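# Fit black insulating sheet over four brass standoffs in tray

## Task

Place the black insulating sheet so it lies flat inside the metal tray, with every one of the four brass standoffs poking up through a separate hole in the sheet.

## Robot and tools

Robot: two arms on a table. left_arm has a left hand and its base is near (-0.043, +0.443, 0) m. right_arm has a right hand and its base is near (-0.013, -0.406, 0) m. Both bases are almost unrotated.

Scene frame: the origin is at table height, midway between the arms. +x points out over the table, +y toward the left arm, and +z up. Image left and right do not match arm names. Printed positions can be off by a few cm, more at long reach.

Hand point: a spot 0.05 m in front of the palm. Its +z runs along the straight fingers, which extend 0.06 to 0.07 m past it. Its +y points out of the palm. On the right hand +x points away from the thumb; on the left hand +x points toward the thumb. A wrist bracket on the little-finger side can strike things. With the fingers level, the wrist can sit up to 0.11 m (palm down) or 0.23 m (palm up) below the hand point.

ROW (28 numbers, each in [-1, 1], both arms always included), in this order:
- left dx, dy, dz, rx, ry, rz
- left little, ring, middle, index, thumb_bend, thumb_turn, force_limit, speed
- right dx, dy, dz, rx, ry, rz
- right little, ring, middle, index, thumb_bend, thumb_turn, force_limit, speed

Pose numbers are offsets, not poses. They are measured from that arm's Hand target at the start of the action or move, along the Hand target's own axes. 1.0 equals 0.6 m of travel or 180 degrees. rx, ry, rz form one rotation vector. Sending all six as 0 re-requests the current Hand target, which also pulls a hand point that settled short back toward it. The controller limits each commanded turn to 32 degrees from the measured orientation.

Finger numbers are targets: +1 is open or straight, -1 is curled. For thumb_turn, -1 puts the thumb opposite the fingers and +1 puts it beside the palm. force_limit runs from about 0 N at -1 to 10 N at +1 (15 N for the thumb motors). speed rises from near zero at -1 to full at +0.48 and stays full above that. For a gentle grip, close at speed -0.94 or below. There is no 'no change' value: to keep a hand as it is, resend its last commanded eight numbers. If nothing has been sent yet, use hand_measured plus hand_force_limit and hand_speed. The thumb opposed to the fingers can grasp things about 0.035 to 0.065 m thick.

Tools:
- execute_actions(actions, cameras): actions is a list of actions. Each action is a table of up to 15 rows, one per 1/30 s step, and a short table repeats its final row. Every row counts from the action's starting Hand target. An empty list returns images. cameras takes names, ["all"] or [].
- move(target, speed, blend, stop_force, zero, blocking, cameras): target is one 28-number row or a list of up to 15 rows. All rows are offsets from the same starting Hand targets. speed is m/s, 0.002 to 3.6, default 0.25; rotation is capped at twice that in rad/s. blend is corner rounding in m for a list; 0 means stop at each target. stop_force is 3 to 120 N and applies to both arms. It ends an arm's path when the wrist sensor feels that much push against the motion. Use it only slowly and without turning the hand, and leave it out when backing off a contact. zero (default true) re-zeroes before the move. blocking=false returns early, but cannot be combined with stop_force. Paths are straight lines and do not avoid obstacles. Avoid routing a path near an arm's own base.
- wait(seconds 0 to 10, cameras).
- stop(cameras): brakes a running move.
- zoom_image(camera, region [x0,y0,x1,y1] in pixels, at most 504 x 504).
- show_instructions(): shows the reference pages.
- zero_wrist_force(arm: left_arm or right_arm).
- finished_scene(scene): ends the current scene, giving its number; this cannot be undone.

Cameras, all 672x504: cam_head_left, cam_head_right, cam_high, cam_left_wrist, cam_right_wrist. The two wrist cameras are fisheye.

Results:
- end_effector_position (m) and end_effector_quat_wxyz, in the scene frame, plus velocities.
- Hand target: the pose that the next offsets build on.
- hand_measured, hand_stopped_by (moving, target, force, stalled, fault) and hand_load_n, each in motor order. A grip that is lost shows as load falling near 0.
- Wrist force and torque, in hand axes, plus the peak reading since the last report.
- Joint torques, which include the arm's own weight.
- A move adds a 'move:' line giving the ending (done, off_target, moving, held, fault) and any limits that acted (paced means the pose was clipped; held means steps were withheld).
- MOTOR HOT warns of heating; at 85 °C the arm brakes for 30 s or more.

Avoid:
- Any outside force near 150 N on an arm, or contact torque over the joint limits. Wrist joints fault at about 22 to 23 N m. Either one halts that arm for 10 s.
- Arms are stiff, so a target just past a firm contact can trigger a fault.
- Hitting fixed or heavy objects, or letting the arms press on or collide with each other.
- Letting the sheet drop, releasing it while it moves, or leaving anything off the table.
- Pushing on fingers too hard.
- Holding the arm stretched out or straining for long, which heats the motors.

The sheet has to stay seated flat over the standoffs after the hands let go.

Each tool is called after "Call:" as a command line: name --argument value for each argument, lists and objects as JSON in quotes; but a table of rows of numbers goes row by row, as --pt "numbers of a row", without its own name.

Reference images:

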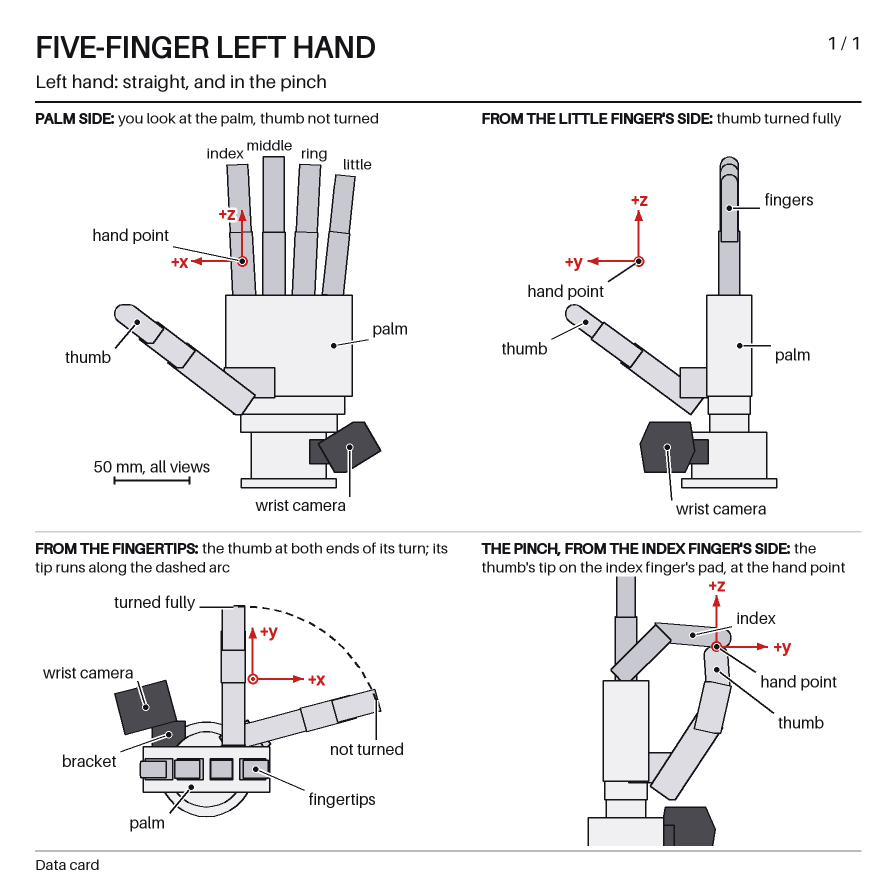

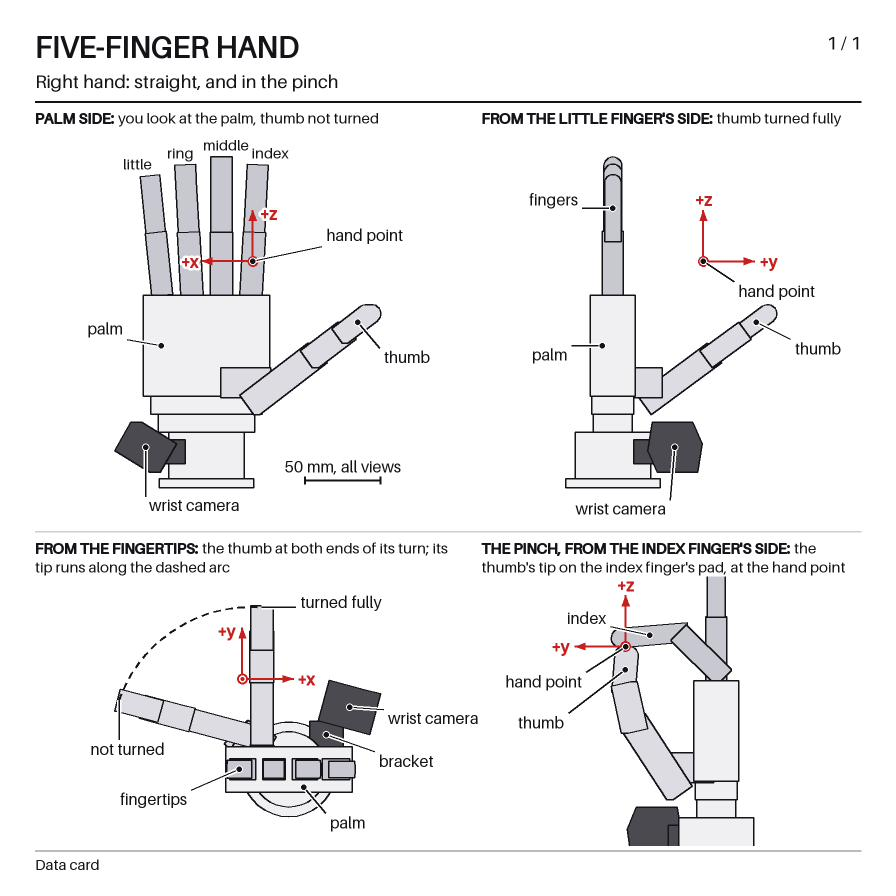

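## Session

Call:
execute_actions --actions '[]'

Scene clock: 0.00 s.
left_arm: end_effector_position=(+0.5460, +0.0732, +0.1823) hand_measured=(+1.000, +1.000, +1.000, +1.000, +1.000, +1.000) hand_load_n=(+0.0, +0.0, +0.0, +0.0, +0.0, +0.0) hand_stopped_by=(target, target, target, target, target, target) hand_force_limit=0.00 hand_speed=-0.80 end_effector_quat_wxyz=(-0.028, +0.968, -0.012, +0.251) | right_arm: end_effector_position=(+0.6900, -0.3379, +0.1293) hand_measured=(+1.000, +1.000, +1.000, +1.000, +1.000, +1.000) hand_load_n=(+0.0, +0.0, +0.0, +0.0, +0.0, +0.0) hand_stopped_by=(target, target, target, target, target, target) hand_force_limit=0.00 hand_speed=-0.80 end_effector_quat_wxyz=(+0.669, -0.708, -0.146, -0.173)
Joint positions: left_arm=[2.762 -2.157 -1.198 2.245 -1.799 1.267] | right_arm=[-0.447 -0.407 1.008 2.423 0.392 -0.345]
Joint velocities: within noise
Joint torques (N m): no reading
Wrist force (N): no reading
Wrist torque (N m): no reading
Wrist force, peak (N): no reading
Hand target: left_arm +0.5460, +0.0732, +0.1823; -0.028, +0.968, -0.012, +0.251 | right_arm +0.6900, -0.3379, +0.1293; +0.669, -0.708, -0.146, -0.173

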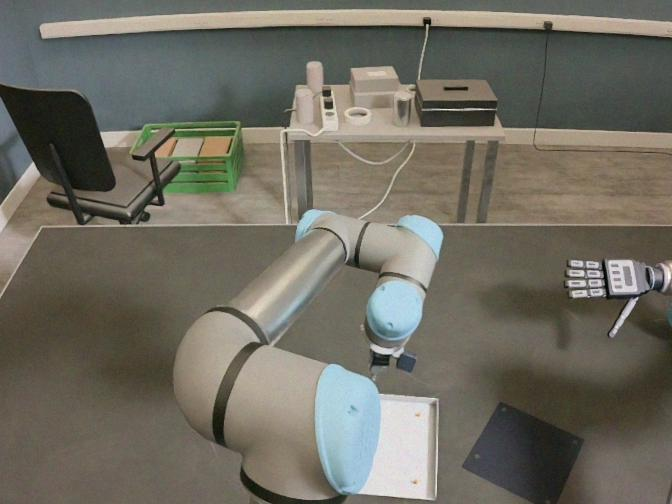

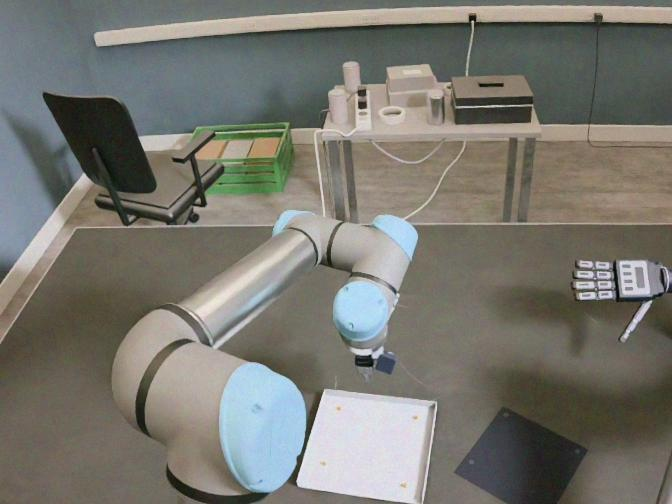

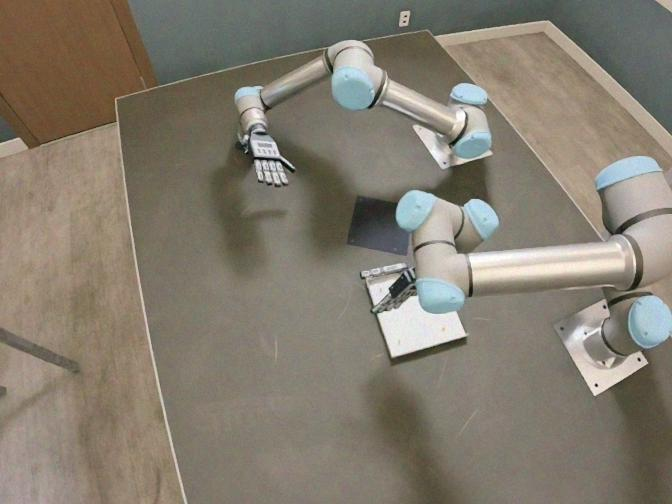

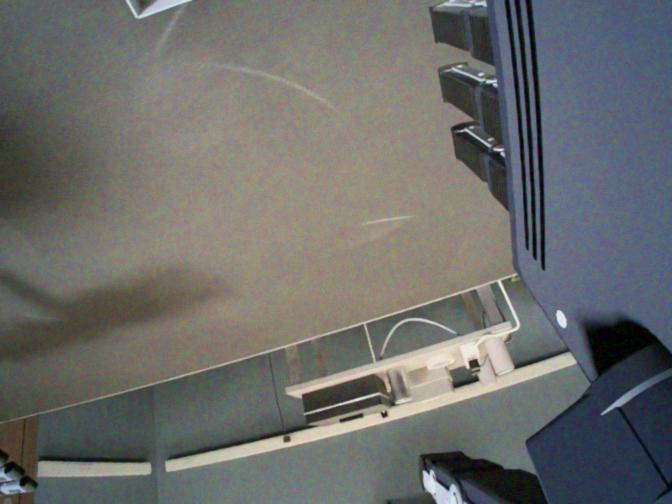

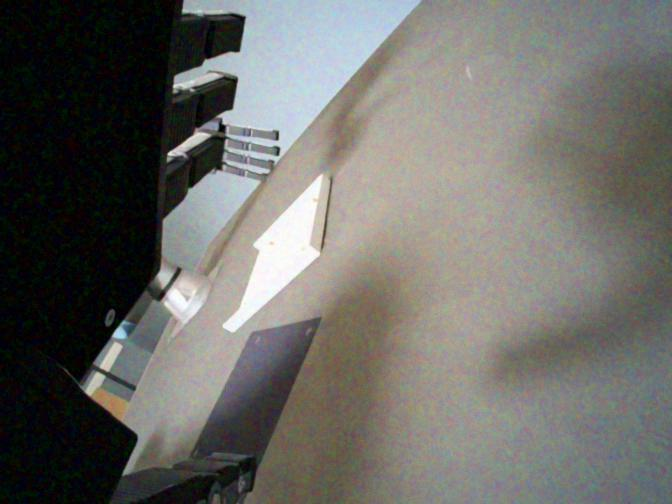

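Call:
zoom_image --camera "cam_head_left" --region '[350, 380, 590, 504]'

Call:
zoom_image --camera "cam_head_right" --region '[290, 380, 440, 504]'

Call:
zoom_image --camera "cam_head_right" --region '[440, 390, 600, 504]'

Call:
zoom_image --camera "cam_high" --region '[340, 180, 480, 370]'

Call:
show_instructions

Scaled by 2.100.

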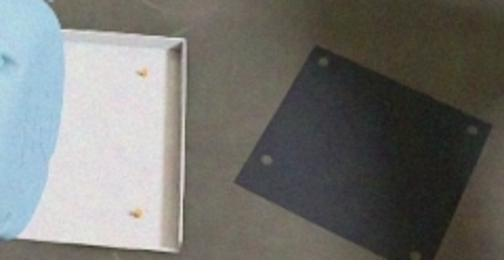

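Scaled by 3.360.

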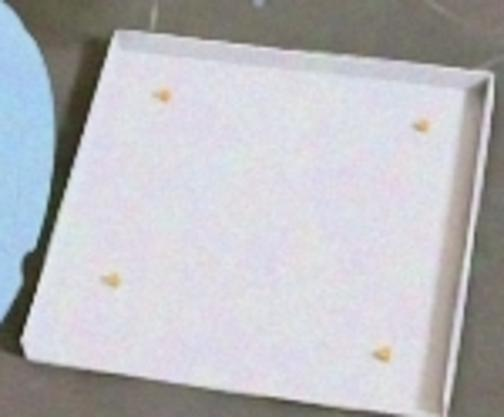

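Scaled by 3.150.

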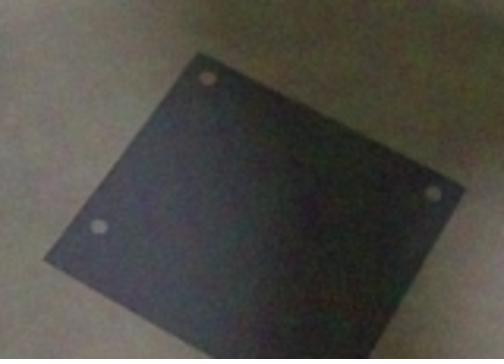

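Scaled by 2.653.

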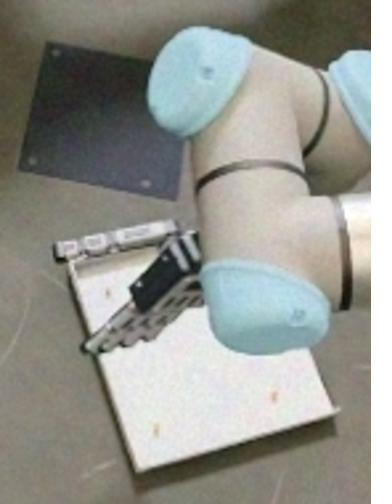

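Reference images for this scene: FIVE-FINGER LEFT HAND page 1, FIVE-FINGER HAND page 1.

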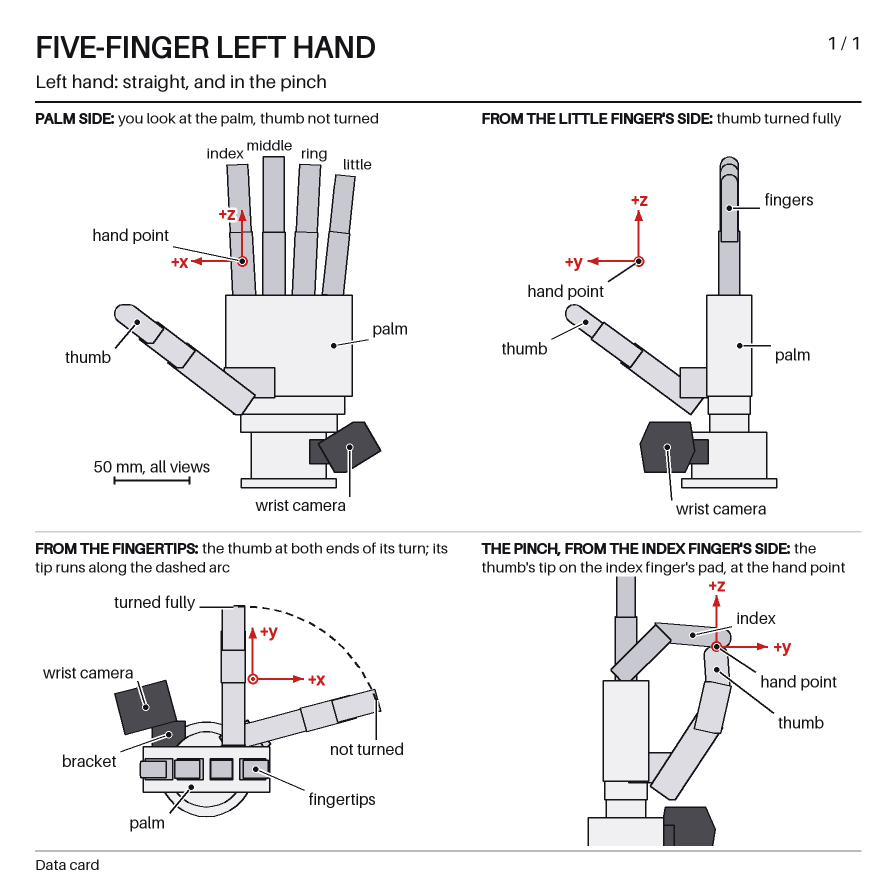

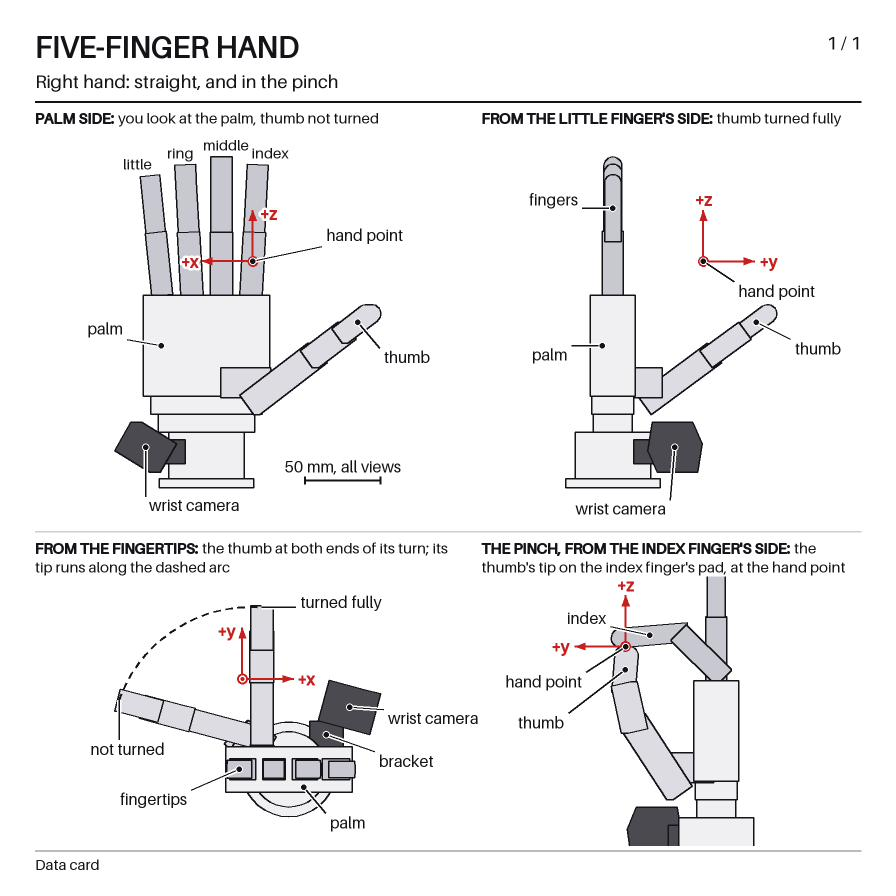

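Call:
move --pt "-0.0574 -0.1966 -0.1121 -0.0468 -0.0374 0.1602 1 1 1 1 1 1 0 -0.8 0.0881 -0.1794 -0.009 0 0 0 0.5 1 0 1 1 -1 0 0.2" --pt "-0.1723 -0.5897 -0.3362 -0.1403 -0.1122 0.4807 1 1 1 1 1 1 0 -0.8 -0.2973 -0.3788 0.1595 -0.354 -0.3419 -0.1578 0.5 1 0 1 1 -1 0 0.2" --speed 0.4 --blend 0.05 --cameras '["all"]'

Scene clock: 23.27 s.
left_arm: end_effector_position=(+0.3609, +0.4205, +0.3295) hand_measured=(+1.000, +1.000, +1.000, +1.000, +1.000, +1.000) hand_load_n=(+0.0, +0.0, +0.0, +0.0, +0.0, +0.0) hand_stopped_by=(target, target, target, target, target, target) hand_force_limit=0.00 hand_speed=-0.80 end_effector_quat_wxyz=(+0.000, +0.707, -0.707, +0.000) | right_arm: end_effector_position=(+0.4353, -0.2238, +0.2506) hand_measured=(+0.500, +1.000, +0.000, +1.000, +1.000, -1.000) hand_load_n=(+0.0, +0.0, +0.0, +0.0, +0.0, +0.0) hand_stopped_by=(target, target, target, target, target, target) hand_force_limit=0.00 hand_speed=0.20 end_effector_quat_wxyz=(-0.001, +0.870, +0.492, -0.001)
Joint positions: left_arm=[3.452 -1.938 -1.151 1.518 -1.571 3.45] | right_arm=[0.236 -1.16 1.292 1.441 1.57 0.784]
Joint torques (N m): left_arm=[11.29 44.47 25.26 -3.9 -1.45 1.22] | right_arm=[6.44 -39.25 -5.88 0.59 1.84 2.81]
Wrist force (N): left_arm=[0.3 0.6 0.0] | right_arm=[1.1 -0.1 1.0]
Wrist torque (N m): left_arm=[0.13 -0.09 -0.14] | right_arm=[-0.30 -0.23 0.09]
Wrist force, peak (N): left_arm=[0.5 1.0 0.2] | right_arm=[1.8 -0.9 0.7]
Hand target: left_arm +0.3609, +0.4205, +0.3295; +0.000, +0.707, -0.707, +0.000 | right_arm +0.4352, -0.2238, +0.2506; +0.000, +0.870, +0.492, -0.001
Off the commanded pose: left_arm 0.000 m, 0 deg | right_arm 0.000 m, 0 deg.
move: done

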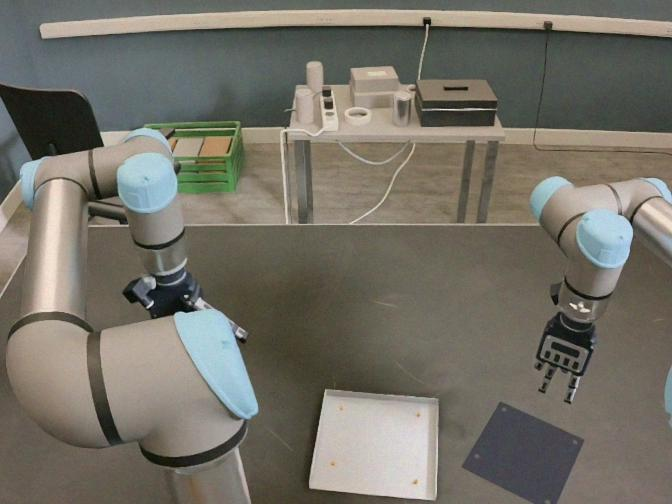

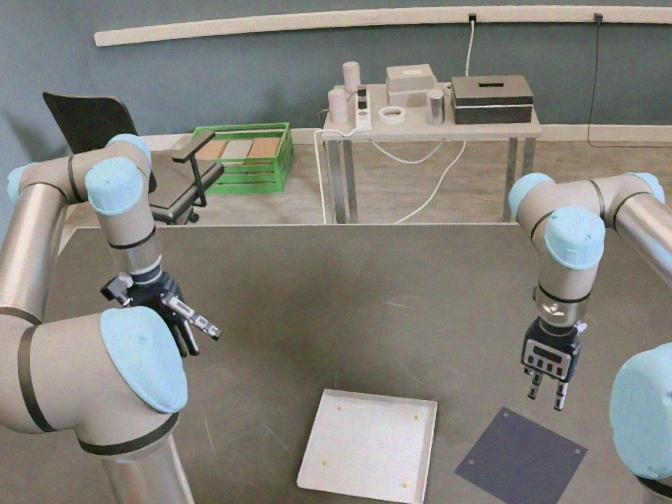

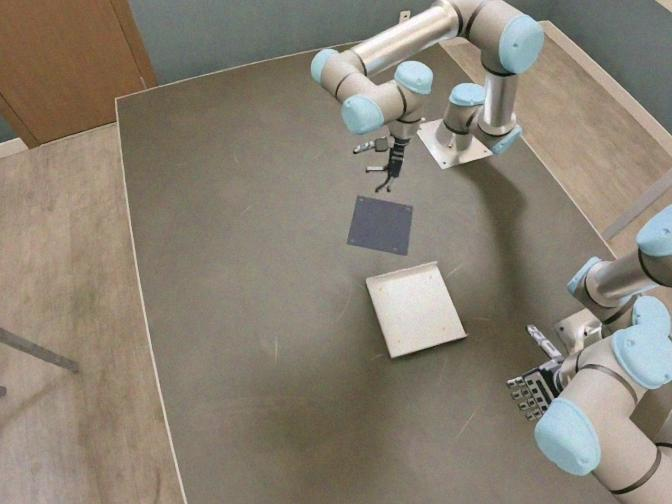

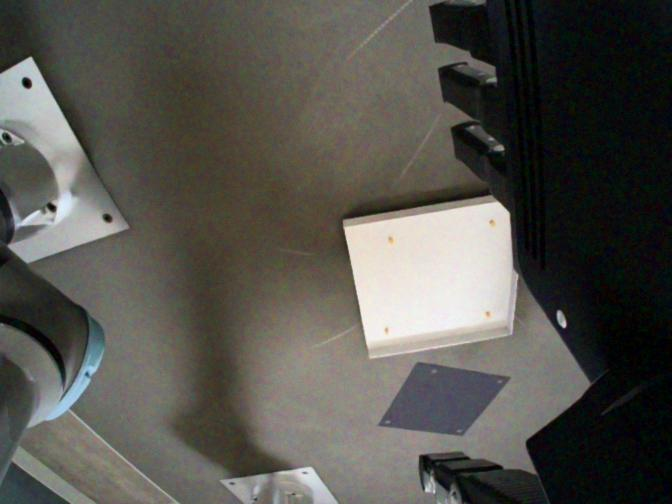

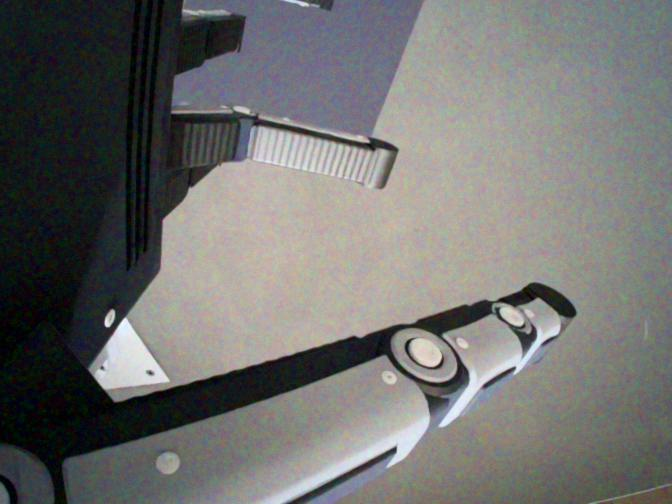

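Call:
zoom_image --camera "cam_right_wrist" --region '[170, 0, 500, 200]'

Call:
zoom_image --camera "cam_left_wrist" --region '[330, 170, 540, 450]'

Call:
zoom_image --camera "cam_high" --region '[330, 110, 480, 370]'

Call:
zoom_image --camera "cam_head_left" --region '[290, 370, 450, 504]'

Call:
zoom_image --camera "cam_head_left" --region '[440, 350, 620, 504]'

Scaled by 1.527 from the camera's 672x504 image, which has a finer 960x720 frame.

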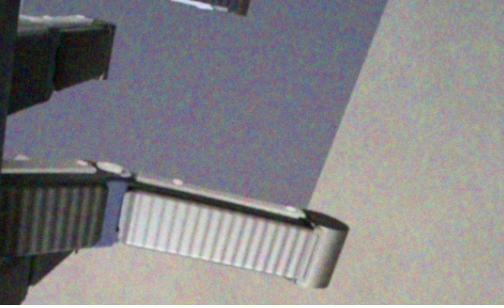

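Scaled by 1.800 from the camera's 672x504 image, which has a finer 960x720 frame.

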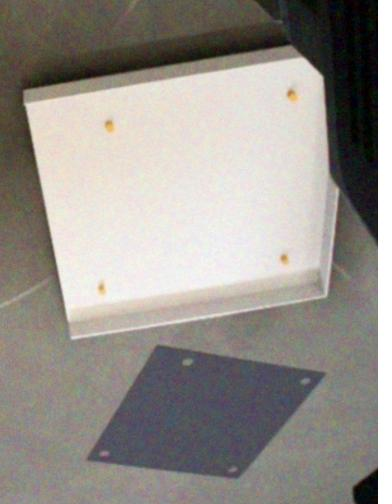

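Scaled by 1.938.

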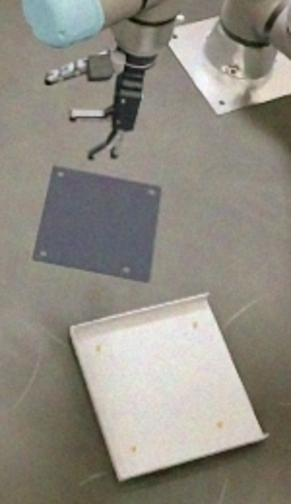

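Scaled by 3.150.

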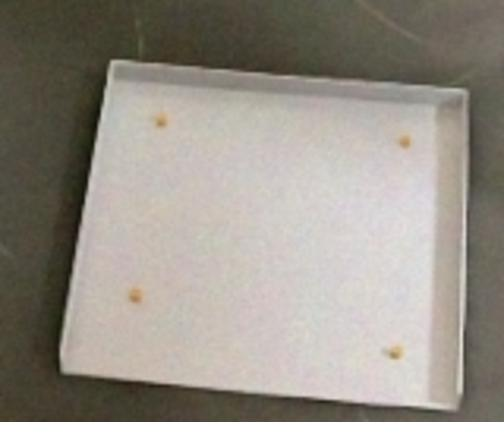

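Scaled by 2.800.

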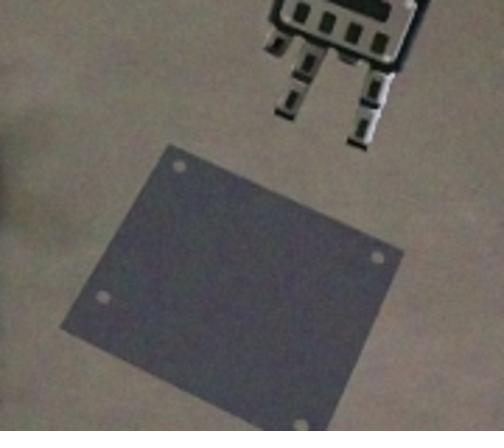

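Call:
move --target '[0,0,0,0,0,0,1,1,1,1,1,1,0,-0.8, 0,0,0.275,0,0,0,0.5,1,0,1,1,-1,0,0.2]' --speed 0.2 --cameras '["cam_head_left","cam_head_right","cam_left_wrist","cam_right_wrist"]'

Call:
zoom_image --camera "cam_head_left" --region '[440, 350, 620, 504]'

Call:
zoom_image --camera "cam_head_right" --region '[440, 350, 620, 504]'

Call:
zoom_image --camera "cam_left_wrist" --region '[350, 340, 550, 504]'

Scene clock: 43.47 s.
left_arm: end_effector_position=(+0.3609, +0.4205, +0.3295) hand_measured=(+1.000, +1.000, +1.000, +1.000, +1.000, +1.000) hand_load_n=(+0.0, +0.0, +0.0, +0.0, -0.5, +0.0) hand_stopped_by=(target, target, target, target, target, target) hand_force_limit=0.00 hand_speed=-0.80 end_effector_quat_wxyz=(+0.000, +0.707, -0.707, +0.000) | right_arm: end_effector_position=(+0.4350, -0.2237, +0.0858) hand_measured=(+0.500, +1.000, +0.000, +1.000, +1.000, -1.000) hand_load_n=(+0.0, +0.0, +0.0, +0.0, +0.0, +0.0) hand_stopped_by=(target, target, target, target, target, target) hand_force_limit=0.00 hand_speed=0.20 end_effector_quat_wxyz=(+0.000, +0.870, +0.492, -0.001)
Joint positions: left_arm=[3.453 -1.938 -1.151 1.518 -1.571 3.45] | right_arm=[0.236 -1.037 1.549 1.06 1.57 0.785]
Joint torques (N m): left_arm=[11.54 43.39 14.25 -3.86 -1.18 1.15] | right_arm=[6.22 -27.68 -4.15 0.63 0.53 -1.76]
Wrist force (N): left_arm=[0.4 0.7 0.3] | right_arm=[1.3 0.0 1.0]
Wrist torque (N m): left_arm=[0.12 -0.09 -0.14] | right_arm=[-0.26 -0.24 0.13]
Wrist force, peak (N): left_arm=[0.7 1.0 0.4] | right_arm=[1.2 0.0 1.7]
Hand target: left_arm +0.3609, +0.4205, +0.3295; +0.000, +0.707, -0.707, +0.000 | right_arm +0.4350, -0.2237, +0.0856; +0.000, +0.870, +0.492, -0.001
Off the commanded pose: left_arm 0.000 m, 0 deg | right_arm 0.000 m, 0 deg.
move: done
Images, in order (width x height): cam_head_left 672x504, cam_head_right 672x504, cam_left_wrist 672x504, cam_right_wrist 672x504.

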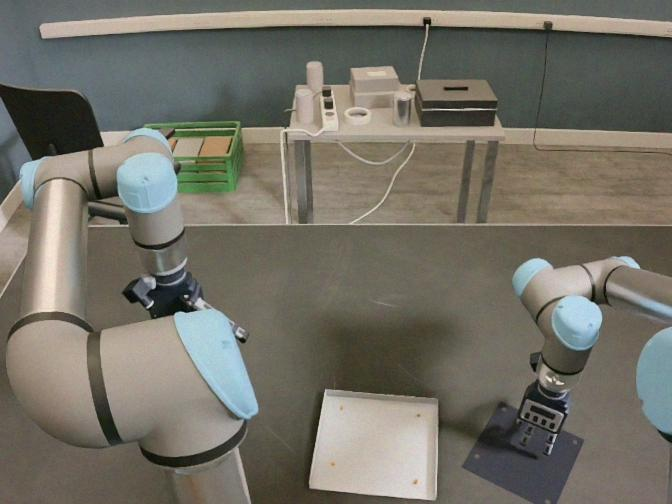

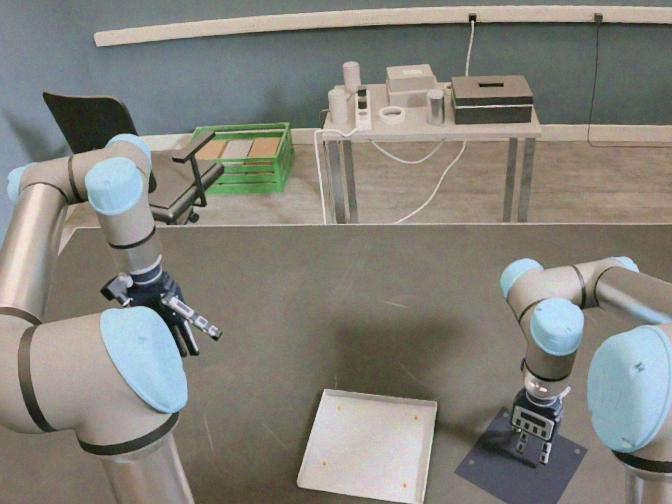

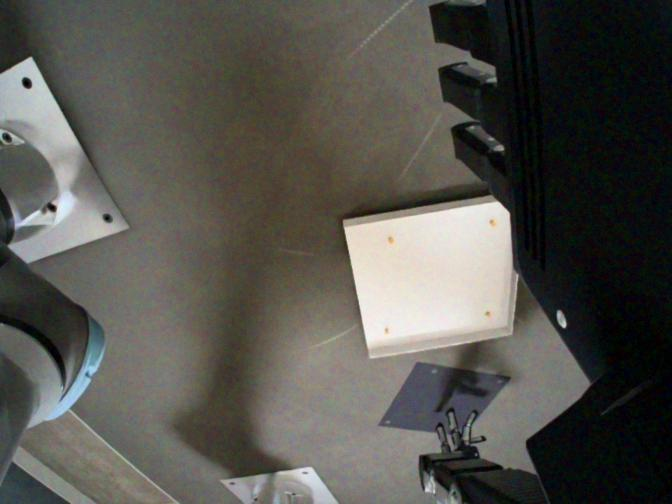

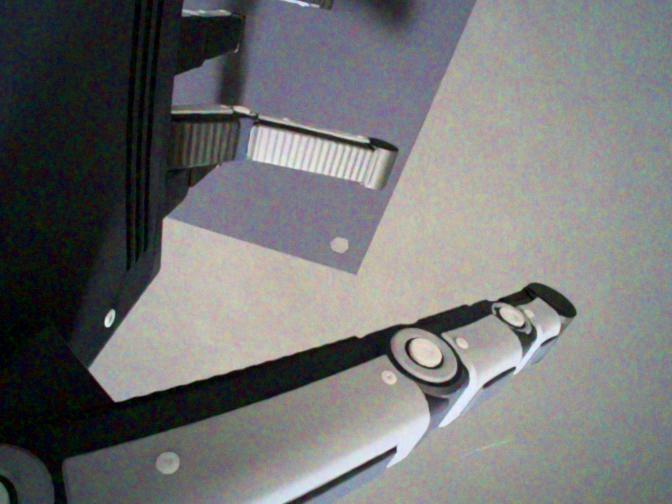

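Scaled by 2.800.

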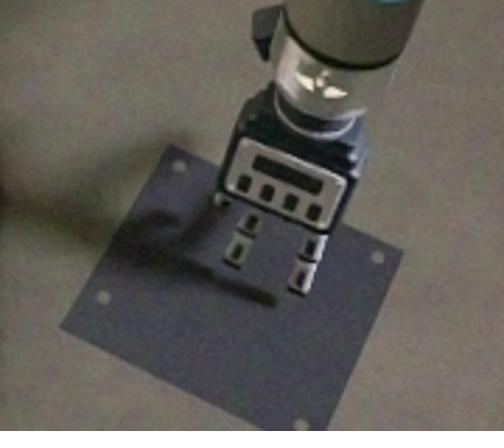

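Scaled by 2.800.

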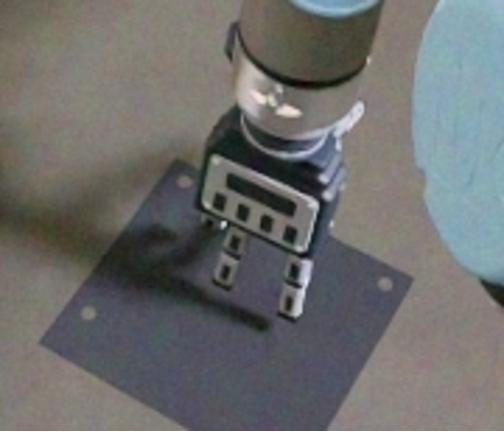

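Scaled by 2.520 from the camera's 672x504 image, which has a finer 960x720 frame.

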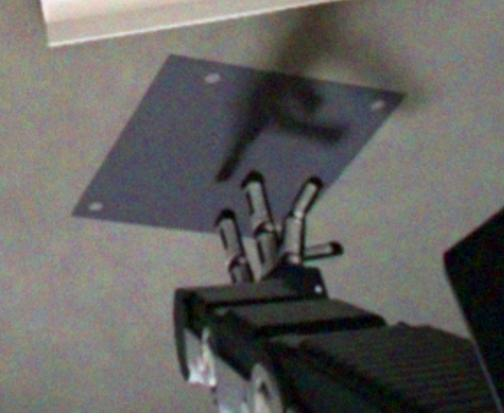

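Call:
move --target '[0,0,0,0,0,0,1,1,1,1,1,1,0,-0.8, 0.0233,-0.025,0.0257,0,0,0,0.5,1,0,1,1,-1,0,0.2]' --speed 0.1

Call:
zero_wrist_force --arm "right_arm"

Call:
move --target '[0,0,0,0,0,0,1,1,1,1,1,1,0,-0.8, 0,0,0.0118,0,0,0,0.5,1,0,1,1,-1,0,0.2]' --speed 0.006 --stop_force 5 --cameras '["cam_head_left","cam_right_wrist"]'

Call:
zoom_image --camera "cam_head_left" --region '[440, 350, 620, 504]'

Scene clock: 63.67 s.
left_arm: end_effector_position=(+0.3609, +0.4205, +0.3295) hand_measured=(+1.000, +1.000, +1.000, +1.000, +1.000, +1.000) hand_load_n=(+0.0, +0.0, +0.0, +0.0, +0.0, +0.0) hand_stopped_by=(target, target, target, target, target, target) hand_force_limit=0.00 hand_speed=-0.80 end_effector_quat_wxyz=(+0.000, +0.707, -0.707, +0.000) | right_arm: end_effector_position=(+0.4293, -0.2042, +0.0703) hand_measured=(+0.500, +1.000, +0.000, +1.000, +1.000, -1.000) hand_load_n=(+0.0, +0.0, +0.0, +0.0, +0.0, +0.5) hand_stopped_by=(target, target, target, target, target, target) hand_force_limit=0.00 hand_speed=0.20 end_effector_quat_wxyz=(+0.000, +0.870, +0.492, -0.001)
Joint positions: left_arm=[3.453 -1.938 -1.151 1.518 -1.571 3.45] | right_arm=[0.28 -1.007 1.546 1.033 1.57 0.829]
Joint torques (N m): left_arm=[13.32 41.96 14.91 -4.09 0.9 1.3] | right_arm=[7.02 -27.79 -26.06 0.49 1.19 2.96]
Wrist force (N): left_arm=[0.6 0.6 0.2] | right_arm=[1.1 0.0 0.8]
Wrist torque (N m): left_arm=[0.11 -0.13 -0.12] | right_arm=[-0.26 -0.20 0.11]
Wrist force, peak (N): left_arm=[0.5 1.1 0.3] | right_arm=[1.3 -0.1 1.3]
Hand target: left_arm +0.3609, +0.4205, +0.3295; +0.000, +0.707, -0.707, +0.000 | right_arm +0.4293, -0.2040, +0.0702; +0.000, +0.870, +0.492, -0.001
Off the commanded pose: left_arm 0.000 m, 0 deg | right_arm 0.000 m, 0 deg.
move: done

Wrist force sensor zeroed.

Scene clock: 65.83 s.
left_arm: end_effector_position=(+0.3609, +0.4205, +0.3295) hand_measured=(+1.000, +1.000, +1.000, +1.000, +1.000, +1.000) hand_load_n=(+0.0, +0.0, +0.0, +0.0, +0.0, +0.0) hand_stopped_by=(target, target, target, target, target, target) hand_force_limit=0.00 hand_speed=-0.80 end_effector_quat_wxyz=(+0.000, +0.707, -0.707, +0.000) | right_arm: end_effector_position=(+0.4293, -0.2040, +0.0652) hand_measured=(+0.500, +1.000, +0.000, +1.000, +1.000, -1.000) hand_load_n=(+0.0, +0.0, +0.0, +0.0, +0.0, +0.0) hand_stopped_by=(target, target, target, target, target, target) hand_force_limit=0.00 hand_speed=0.20 end_effector_quat_wxyz=(+0.000, +0.870, +0.492, -0.001)
Joint positions: left_arm=[3.453 -1.938 -1.151 1.518 -1.571 3.45] | right_arm=[0.281 -1.001 1.551 1.022 1.57 0.829]
Joint torques (N m): left_arm=[11.46 43.42 14.84 -4.09 0.82 1.29] | right_arm=[5.02 -39.78 -23.92 3.36 1.28 2.6]
Wrist force (N, zeroed by zero_wrist_force on right_arm): left_arm=[0.3 0.8 0.3] | right_arm=[0.5 0.0 -6.7]
Wrist torque (N m, zeroed by zero_wrist_force on right_arm): left_arm=[0.13 -0.08 -0.14] | right_arm=[0.39 0.00 0.04]
Wrist force, peak (N, zeroed by zero_wrist_force on right_arm): left_arm=[0.6 1.0 0.3] | right_arm=[0.7 0.1 -11.9]
Hand target: left_arm +0.3609, +0.4205, +0.3295; +0.000, +0.707, -0.707, +0.000 | right_arm +0.4293, -0.2040, +0.0652; +0.000, +0.870, +0.492, -0.001 (not the last commanded pose)
Off the commanded pose: left_arm 0.000 m, 0 deg | right_arm 0.002 m, 0 deg.
move: contact (right_arm)
Images, in order (width x height): cam_head_left 672x504, cam_right_wrist 672x504.

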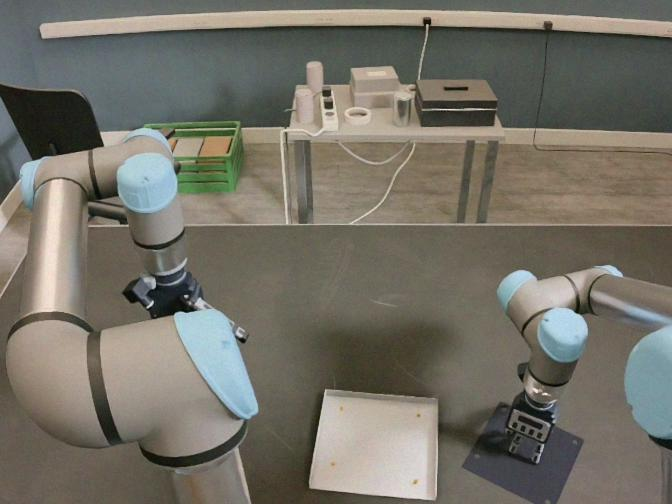

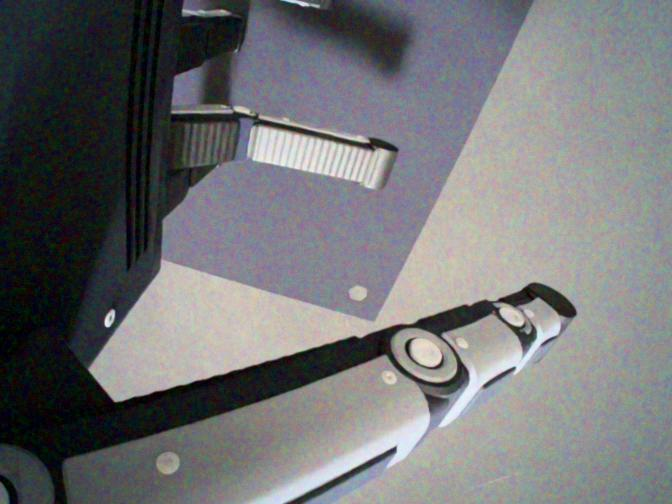

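Scaled by 2.800.

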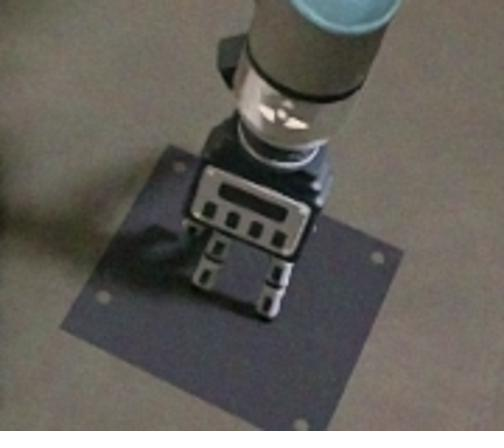

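Call:
move --target '[0,0,0,0,0,0,1,1,1,1,1,1,0,-0.8, 0,0,0,0,-0.0044,0,0.5,1,0,1,1,-1,0,0.2]' --speed 0.05

Scene clock: 74.43 s.
left_arm: end_effector_position=(+0.3609, +0.4205, +0.3295) hand_measured=(+1.000, +1.000, +1.000, +1.000, +1.000, +1.000) hand_load_n=(+0.0, +0.0, +0.0, +0.0, +0.0, +0.0) hand_stopped_by=(target, target, target, target, target, target) hand_force_limit=0.00 hand_speed=-0.80 end_effector_quat_wxyz=(+0.000, +0.707, -0.707, +0.000) | right_arm: end_effector_position=(+0.4293, -0.2040, +0.0652) hand_measured=(+0.500, +1.000, +0.000, +1.000, +1.000, -1.000) hand_load_n=(+0.0, -0.5, +0.0, -0.5, +0.0, +0.0) hand_stopped_by=(target, target, target, target, target, target) hand_force_limit=0.00 hand_speed=0.20 end_effector_quat_wxyz=(+0.003, +0.870, +0.492, -0.006)
Joint positions: left_arm=[3.453 -1.938 -1.151 1.518 -1.571 3.45] | right_arm=[0.286 -0.993 1.541 1.033 1.579 0.834]
Joint torques (N m): left_arm=[11.1 42.84 16.06 -4.29 0.97 1.2] | right_arm=[5.09 -21.6 -19.79 4.23 3.29 2.69]
Wrist force (N, zeroed by zero_wrist_force on right_arm): left_arm=[0.5 0.8 0.4] | right_arm=[5.1 0.1 -15.7]
Wrist torque (N m, zeroed by zero_wrist_force on right_arm): left_arm=[0.13 -0.11 -0.13] | right_arm=[0.91 0.69 0.32]
Wrist force, peak (N, zeroed by zero_wrist_force on right_arm): left_arm=[0.7 1.0 0.3] | right_arm=[5.1 0.1 -15.7]
Hand target: left_arm +0.3609, +0.4205, +0.3295; +0.000, +0.707, -0.707, +0.000 | right_arm +0.4293, -0.2040, +0.0652; +0.003, +0.870, +0.492, -0.007
Off the commanded pose: left_arm 0.000 m, 0 deg | right_arm 0.000 m, 0 deg.
move: done

Call:
move --target '[0,0,0,0,0,0,1,1,1,1,1,1,0,-0.8, 0,0,-0.0008,0,0,0,0.5,1,0,1,1,-1,0,0.2]' --speed 0.05

Scene clock: 78.60 s.
left_arm: end_effector_position=(+0.3609, +0.4205, +0.3295) hand_measured=(+1.000, +1.000, +1.000, +1.000, +1.000, +1.000) hand_load_n=(+0.0, +0.0, +0.0, +0.0, +0.0, +0.0) hand_stopped_by=(target, target, target, target, target, target) hand_force_limit=0.00 hand_speed=-0.80 end_effector_quat_wxyz=(+0.000, +0.707, -0.707, +0.000) | right_arm: end_effector_position=(+0.4293, -0.2040, +0.0656) hand_measured=(+0.500, +1.000, +0.000, +1.000, +1.000, -1.000) hand_load_n=(+0.0, +0.0, +0.0, +0.0, +0.0, +0.0) hand_stopped_by=(target, target, target, target, target, target) hand_force_limit=0.00 hand_speed=0.20 end_effector_quat_wxyz=(+0.003, +0.870, +0.492, -0.007)
Joint positions: left_arm=[3.453 -1.938 -1.151 1.518 -1.571 3.45] | right_arm=[0.286 -0.993 1.541 1.035 1.58 0.834]
Joint torques (N m): left_arm=[10.17 43.08 16.2 -4.16 0.87 1.08] | right_arm=[6.48 -40.85 -24.19 4.36 1.71 2.76]
Wrist force (N, zeroed by zero_wrist_force on right_arm): left_arm=[0.6 0.7 0.3] | right_arm=[1.3 0.1 -3.9]
Wrist torque (N m, zeroed by zero_wrist_force on right_arm): left_arm=[0.12 -0.13 -0.12] | right_arm=[0.24 0.18 0.09]
Wrist force, peak (N, zeroed by zero_wrist_force on right_arm): left_arm=[0.7 0.9 0.4] | right_arm=[5.8 0.5 -17.8]
Hand target: left_arm +0.3609, +0.4205, +0.3295; +0.000, +0.707, -0.707, +0.000 | right_arm +0.4293, -0.2040, +0.0656; +0.003, +0.870, +0.492, -0.007
Off the commanded pose: left_arm 0.000 m, 0 deg | right_arm 0.000 m, 0 deg.
move: done

Call:
move --target '[0,0,0,0,0,0,1,1,1,1,1,1,0,-0.8, -0.1167,0.0375,0.0021,0,0,-0.0153,0.5,1,0,1,1,-1,0,0.2]' --speed 0.06 --cameras '["cam_head_left","cam_right_wrist"]'

Call:
zoom_image --camera "cam_head_left" --region '[440, 350, 620, 504]'

Scene clock: 98.37 s.
left_arm: end_effector_position=(+0.3609, +0.4205, +0.3295) hand_measured=(+1.000, +1.000, +1.000, +1.000, +1.000, +1.000) hand_load_n=(+0.0, +0.0, +0.0, +0.0, +0.0, +0.0) hand_stopped_by=(target, target, target, target, target, target) hand_force_limit=0.00 hand_speed=-0.80 end_effector_quat_wxyz=(+0.000, +0.707, -0.707, +0.000) | right_arm: end_effector_position=(+0.4125, -0.2755, +0.0654) hand_measured=(+0.500, +1.000, +0.000, +1.000, +1.000, -1.000) hand_load_n=(+0.0, +0.0, +0.0, +0.0, +0.0, +0.0) hand_stopped_by=(target, target, target, target, target, target) hand_force_limit=0.00 hand_speed=0.20 end_effector_quat_wxyz=(+0.003, +0.858, +0.513, -0.007)
Joint positions: left_arm=[3.453 -1.938 -1.151 1.518 -1.571 3.45] | right_arm=[0.132 -1.102 1.72 0.962 1.581 0.633]
Joint torques (N m): left_arm=[13.75 43.57 16.7 -4.01 1.24 0.47] | right_arm=[-7 -35.56 -2.89 0.27 -1 -2.25]
Wrist force (N, zeroed by zero_wrist_force on right_arm): left_arm=[0.5 0.8 0.2] | right_arm=[1.8 -0.3 -6.4]
Wrist torque (N m, zeroed by zero_wrist_force on right_arm): left_arm=[0.14 -0.12 -0.13] | right_arm=[0.43 0.30 0.39]
Wrist force, peak (N, zeroed by zero_wrist_force on right_arm): left_arm=[0.7 0.9 0.4] | right_arm=[2.0 -0.5 -8.2]
Hand target: left_arm +0.3609, +0.4205, +0.3295; +0.000, +0.707, -0.707, +0.000 | right_arm +0.4125, -0.2756, +0.0654; +0.003, +0.858, +0.513, -0.007
Off the commanded pose: left_arm 0.000 m, 0 deg | right_arm 0.000 m, 0 deg.
move: done
Images, in order (width x height): cam_head_left 672x504, cam_right_wrist 672x504.

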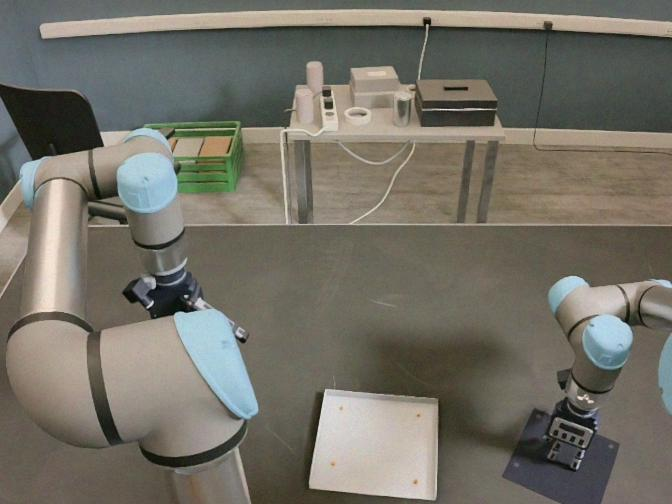

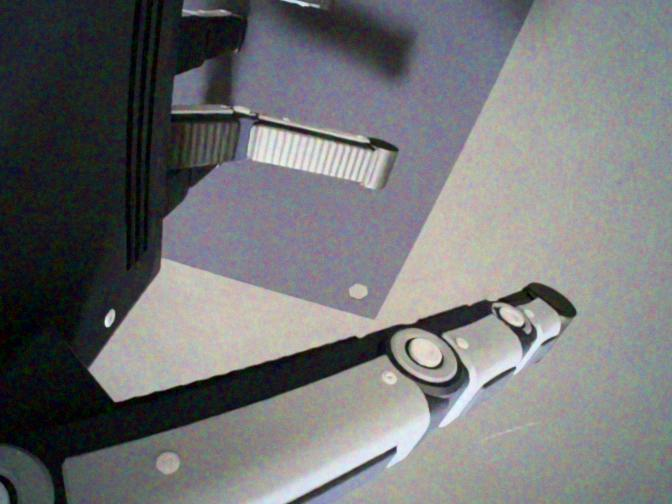

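Scaled by 2.800.

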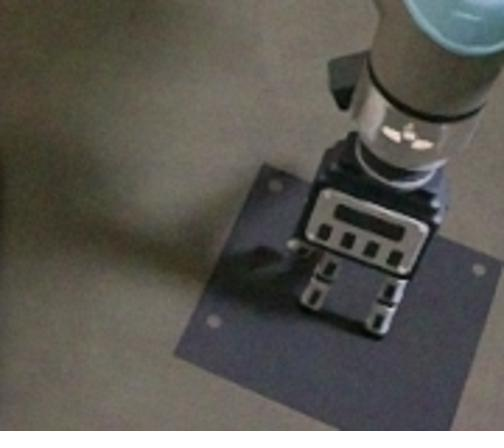

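Call:
move --target '[0,0,0,0,0,0,1,1,1,1,1,1,0,-0.8, -0.371,0.0997,0.0054,0,0,-0.0458,0.5,1,0,1,1,-1,0,0.2]' --speed 0.12 --cameras '["cam_right_wrist"]'

Scene clock: 107.70 s.
left_arm: end_effector_position=(+0.3609, +0.4205, +0.3295) hand_measured=(+1.000, +1.000, +1.000, +1.000, +1.000, +1.000) hand_load_n=(+0.0, +0.0, +0.0, +0.0, +0.0, -0.5) hand_stopped_by=(target, target, target, target, target, target) hand_force_limit=0.00 hand_speed=-0.80 end_effector_quat_wxyz=(+0.000, +0.707, -0.707, +0.000) | right_arm: end_effector_position=(+0.3599, -0.5000, +0.0652) hand_measured=(+0.500, +1.000, +0.000, +1.000, +1.000, -1.000) hand_load_n=(+0.0, +0.0, +0.0, +0.0, +0.0, +0.0) hand_stopped_by=(target, target, target, target, target, target) hand_force_limit=0.00 hand_speed=0.20 end_effector_quat_wxyz=(+0.002, +0.819, +0.573, -0.007)
Joint positions: left_arm=[3.453 -1.938 -1.151 1.518 -1.571 3.45] | right_arm=[-0.545 -1.313 2.032 0.853 1.585 -0.189]
Joint torques (N m): left_arm=[11.37 42.39 16.45 -3.89 0.95 0.53] | right_arm=[-5.93 -27.6 -1.79 -0.04 -1.21 -2.27]
Wrist force (N, zeroed by zero_wrist_force on right_arm): left_arm=[0.5 0.8 0.4] | right_arm=[0.9 -0.2 -4.6]
Wrist torque (N m, zeroed by zero_wrist_force on right_arm): left_arm=[0.13 -0.11 -0.13] | right_arm=[0.30 0.29 0.28]
Wrist force, peak (N, zeroed by zero_wrist_force on right_arm): left_arm=[0.7 1.0 0.4] | right_arm=[3.6 -0.9 -13.7]
Hand target: left_arm +0.3609, +0.4205, +0.3295; +0.000, +0.707, -0.707, +0.000 | right_arm +0.3598, -0.5001, +0.0652; +0.002, +0.819, +0.574, -0.007
Off the commanded pose: left_arm 0.000 m, 0 deg | right_arm 0.000 m, 0 deg.
move: done
Images, in order (width x height): cam_right_wrist 672x504.

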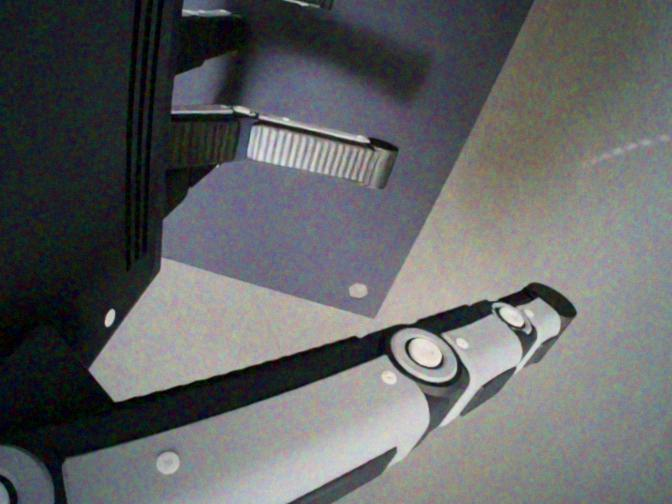

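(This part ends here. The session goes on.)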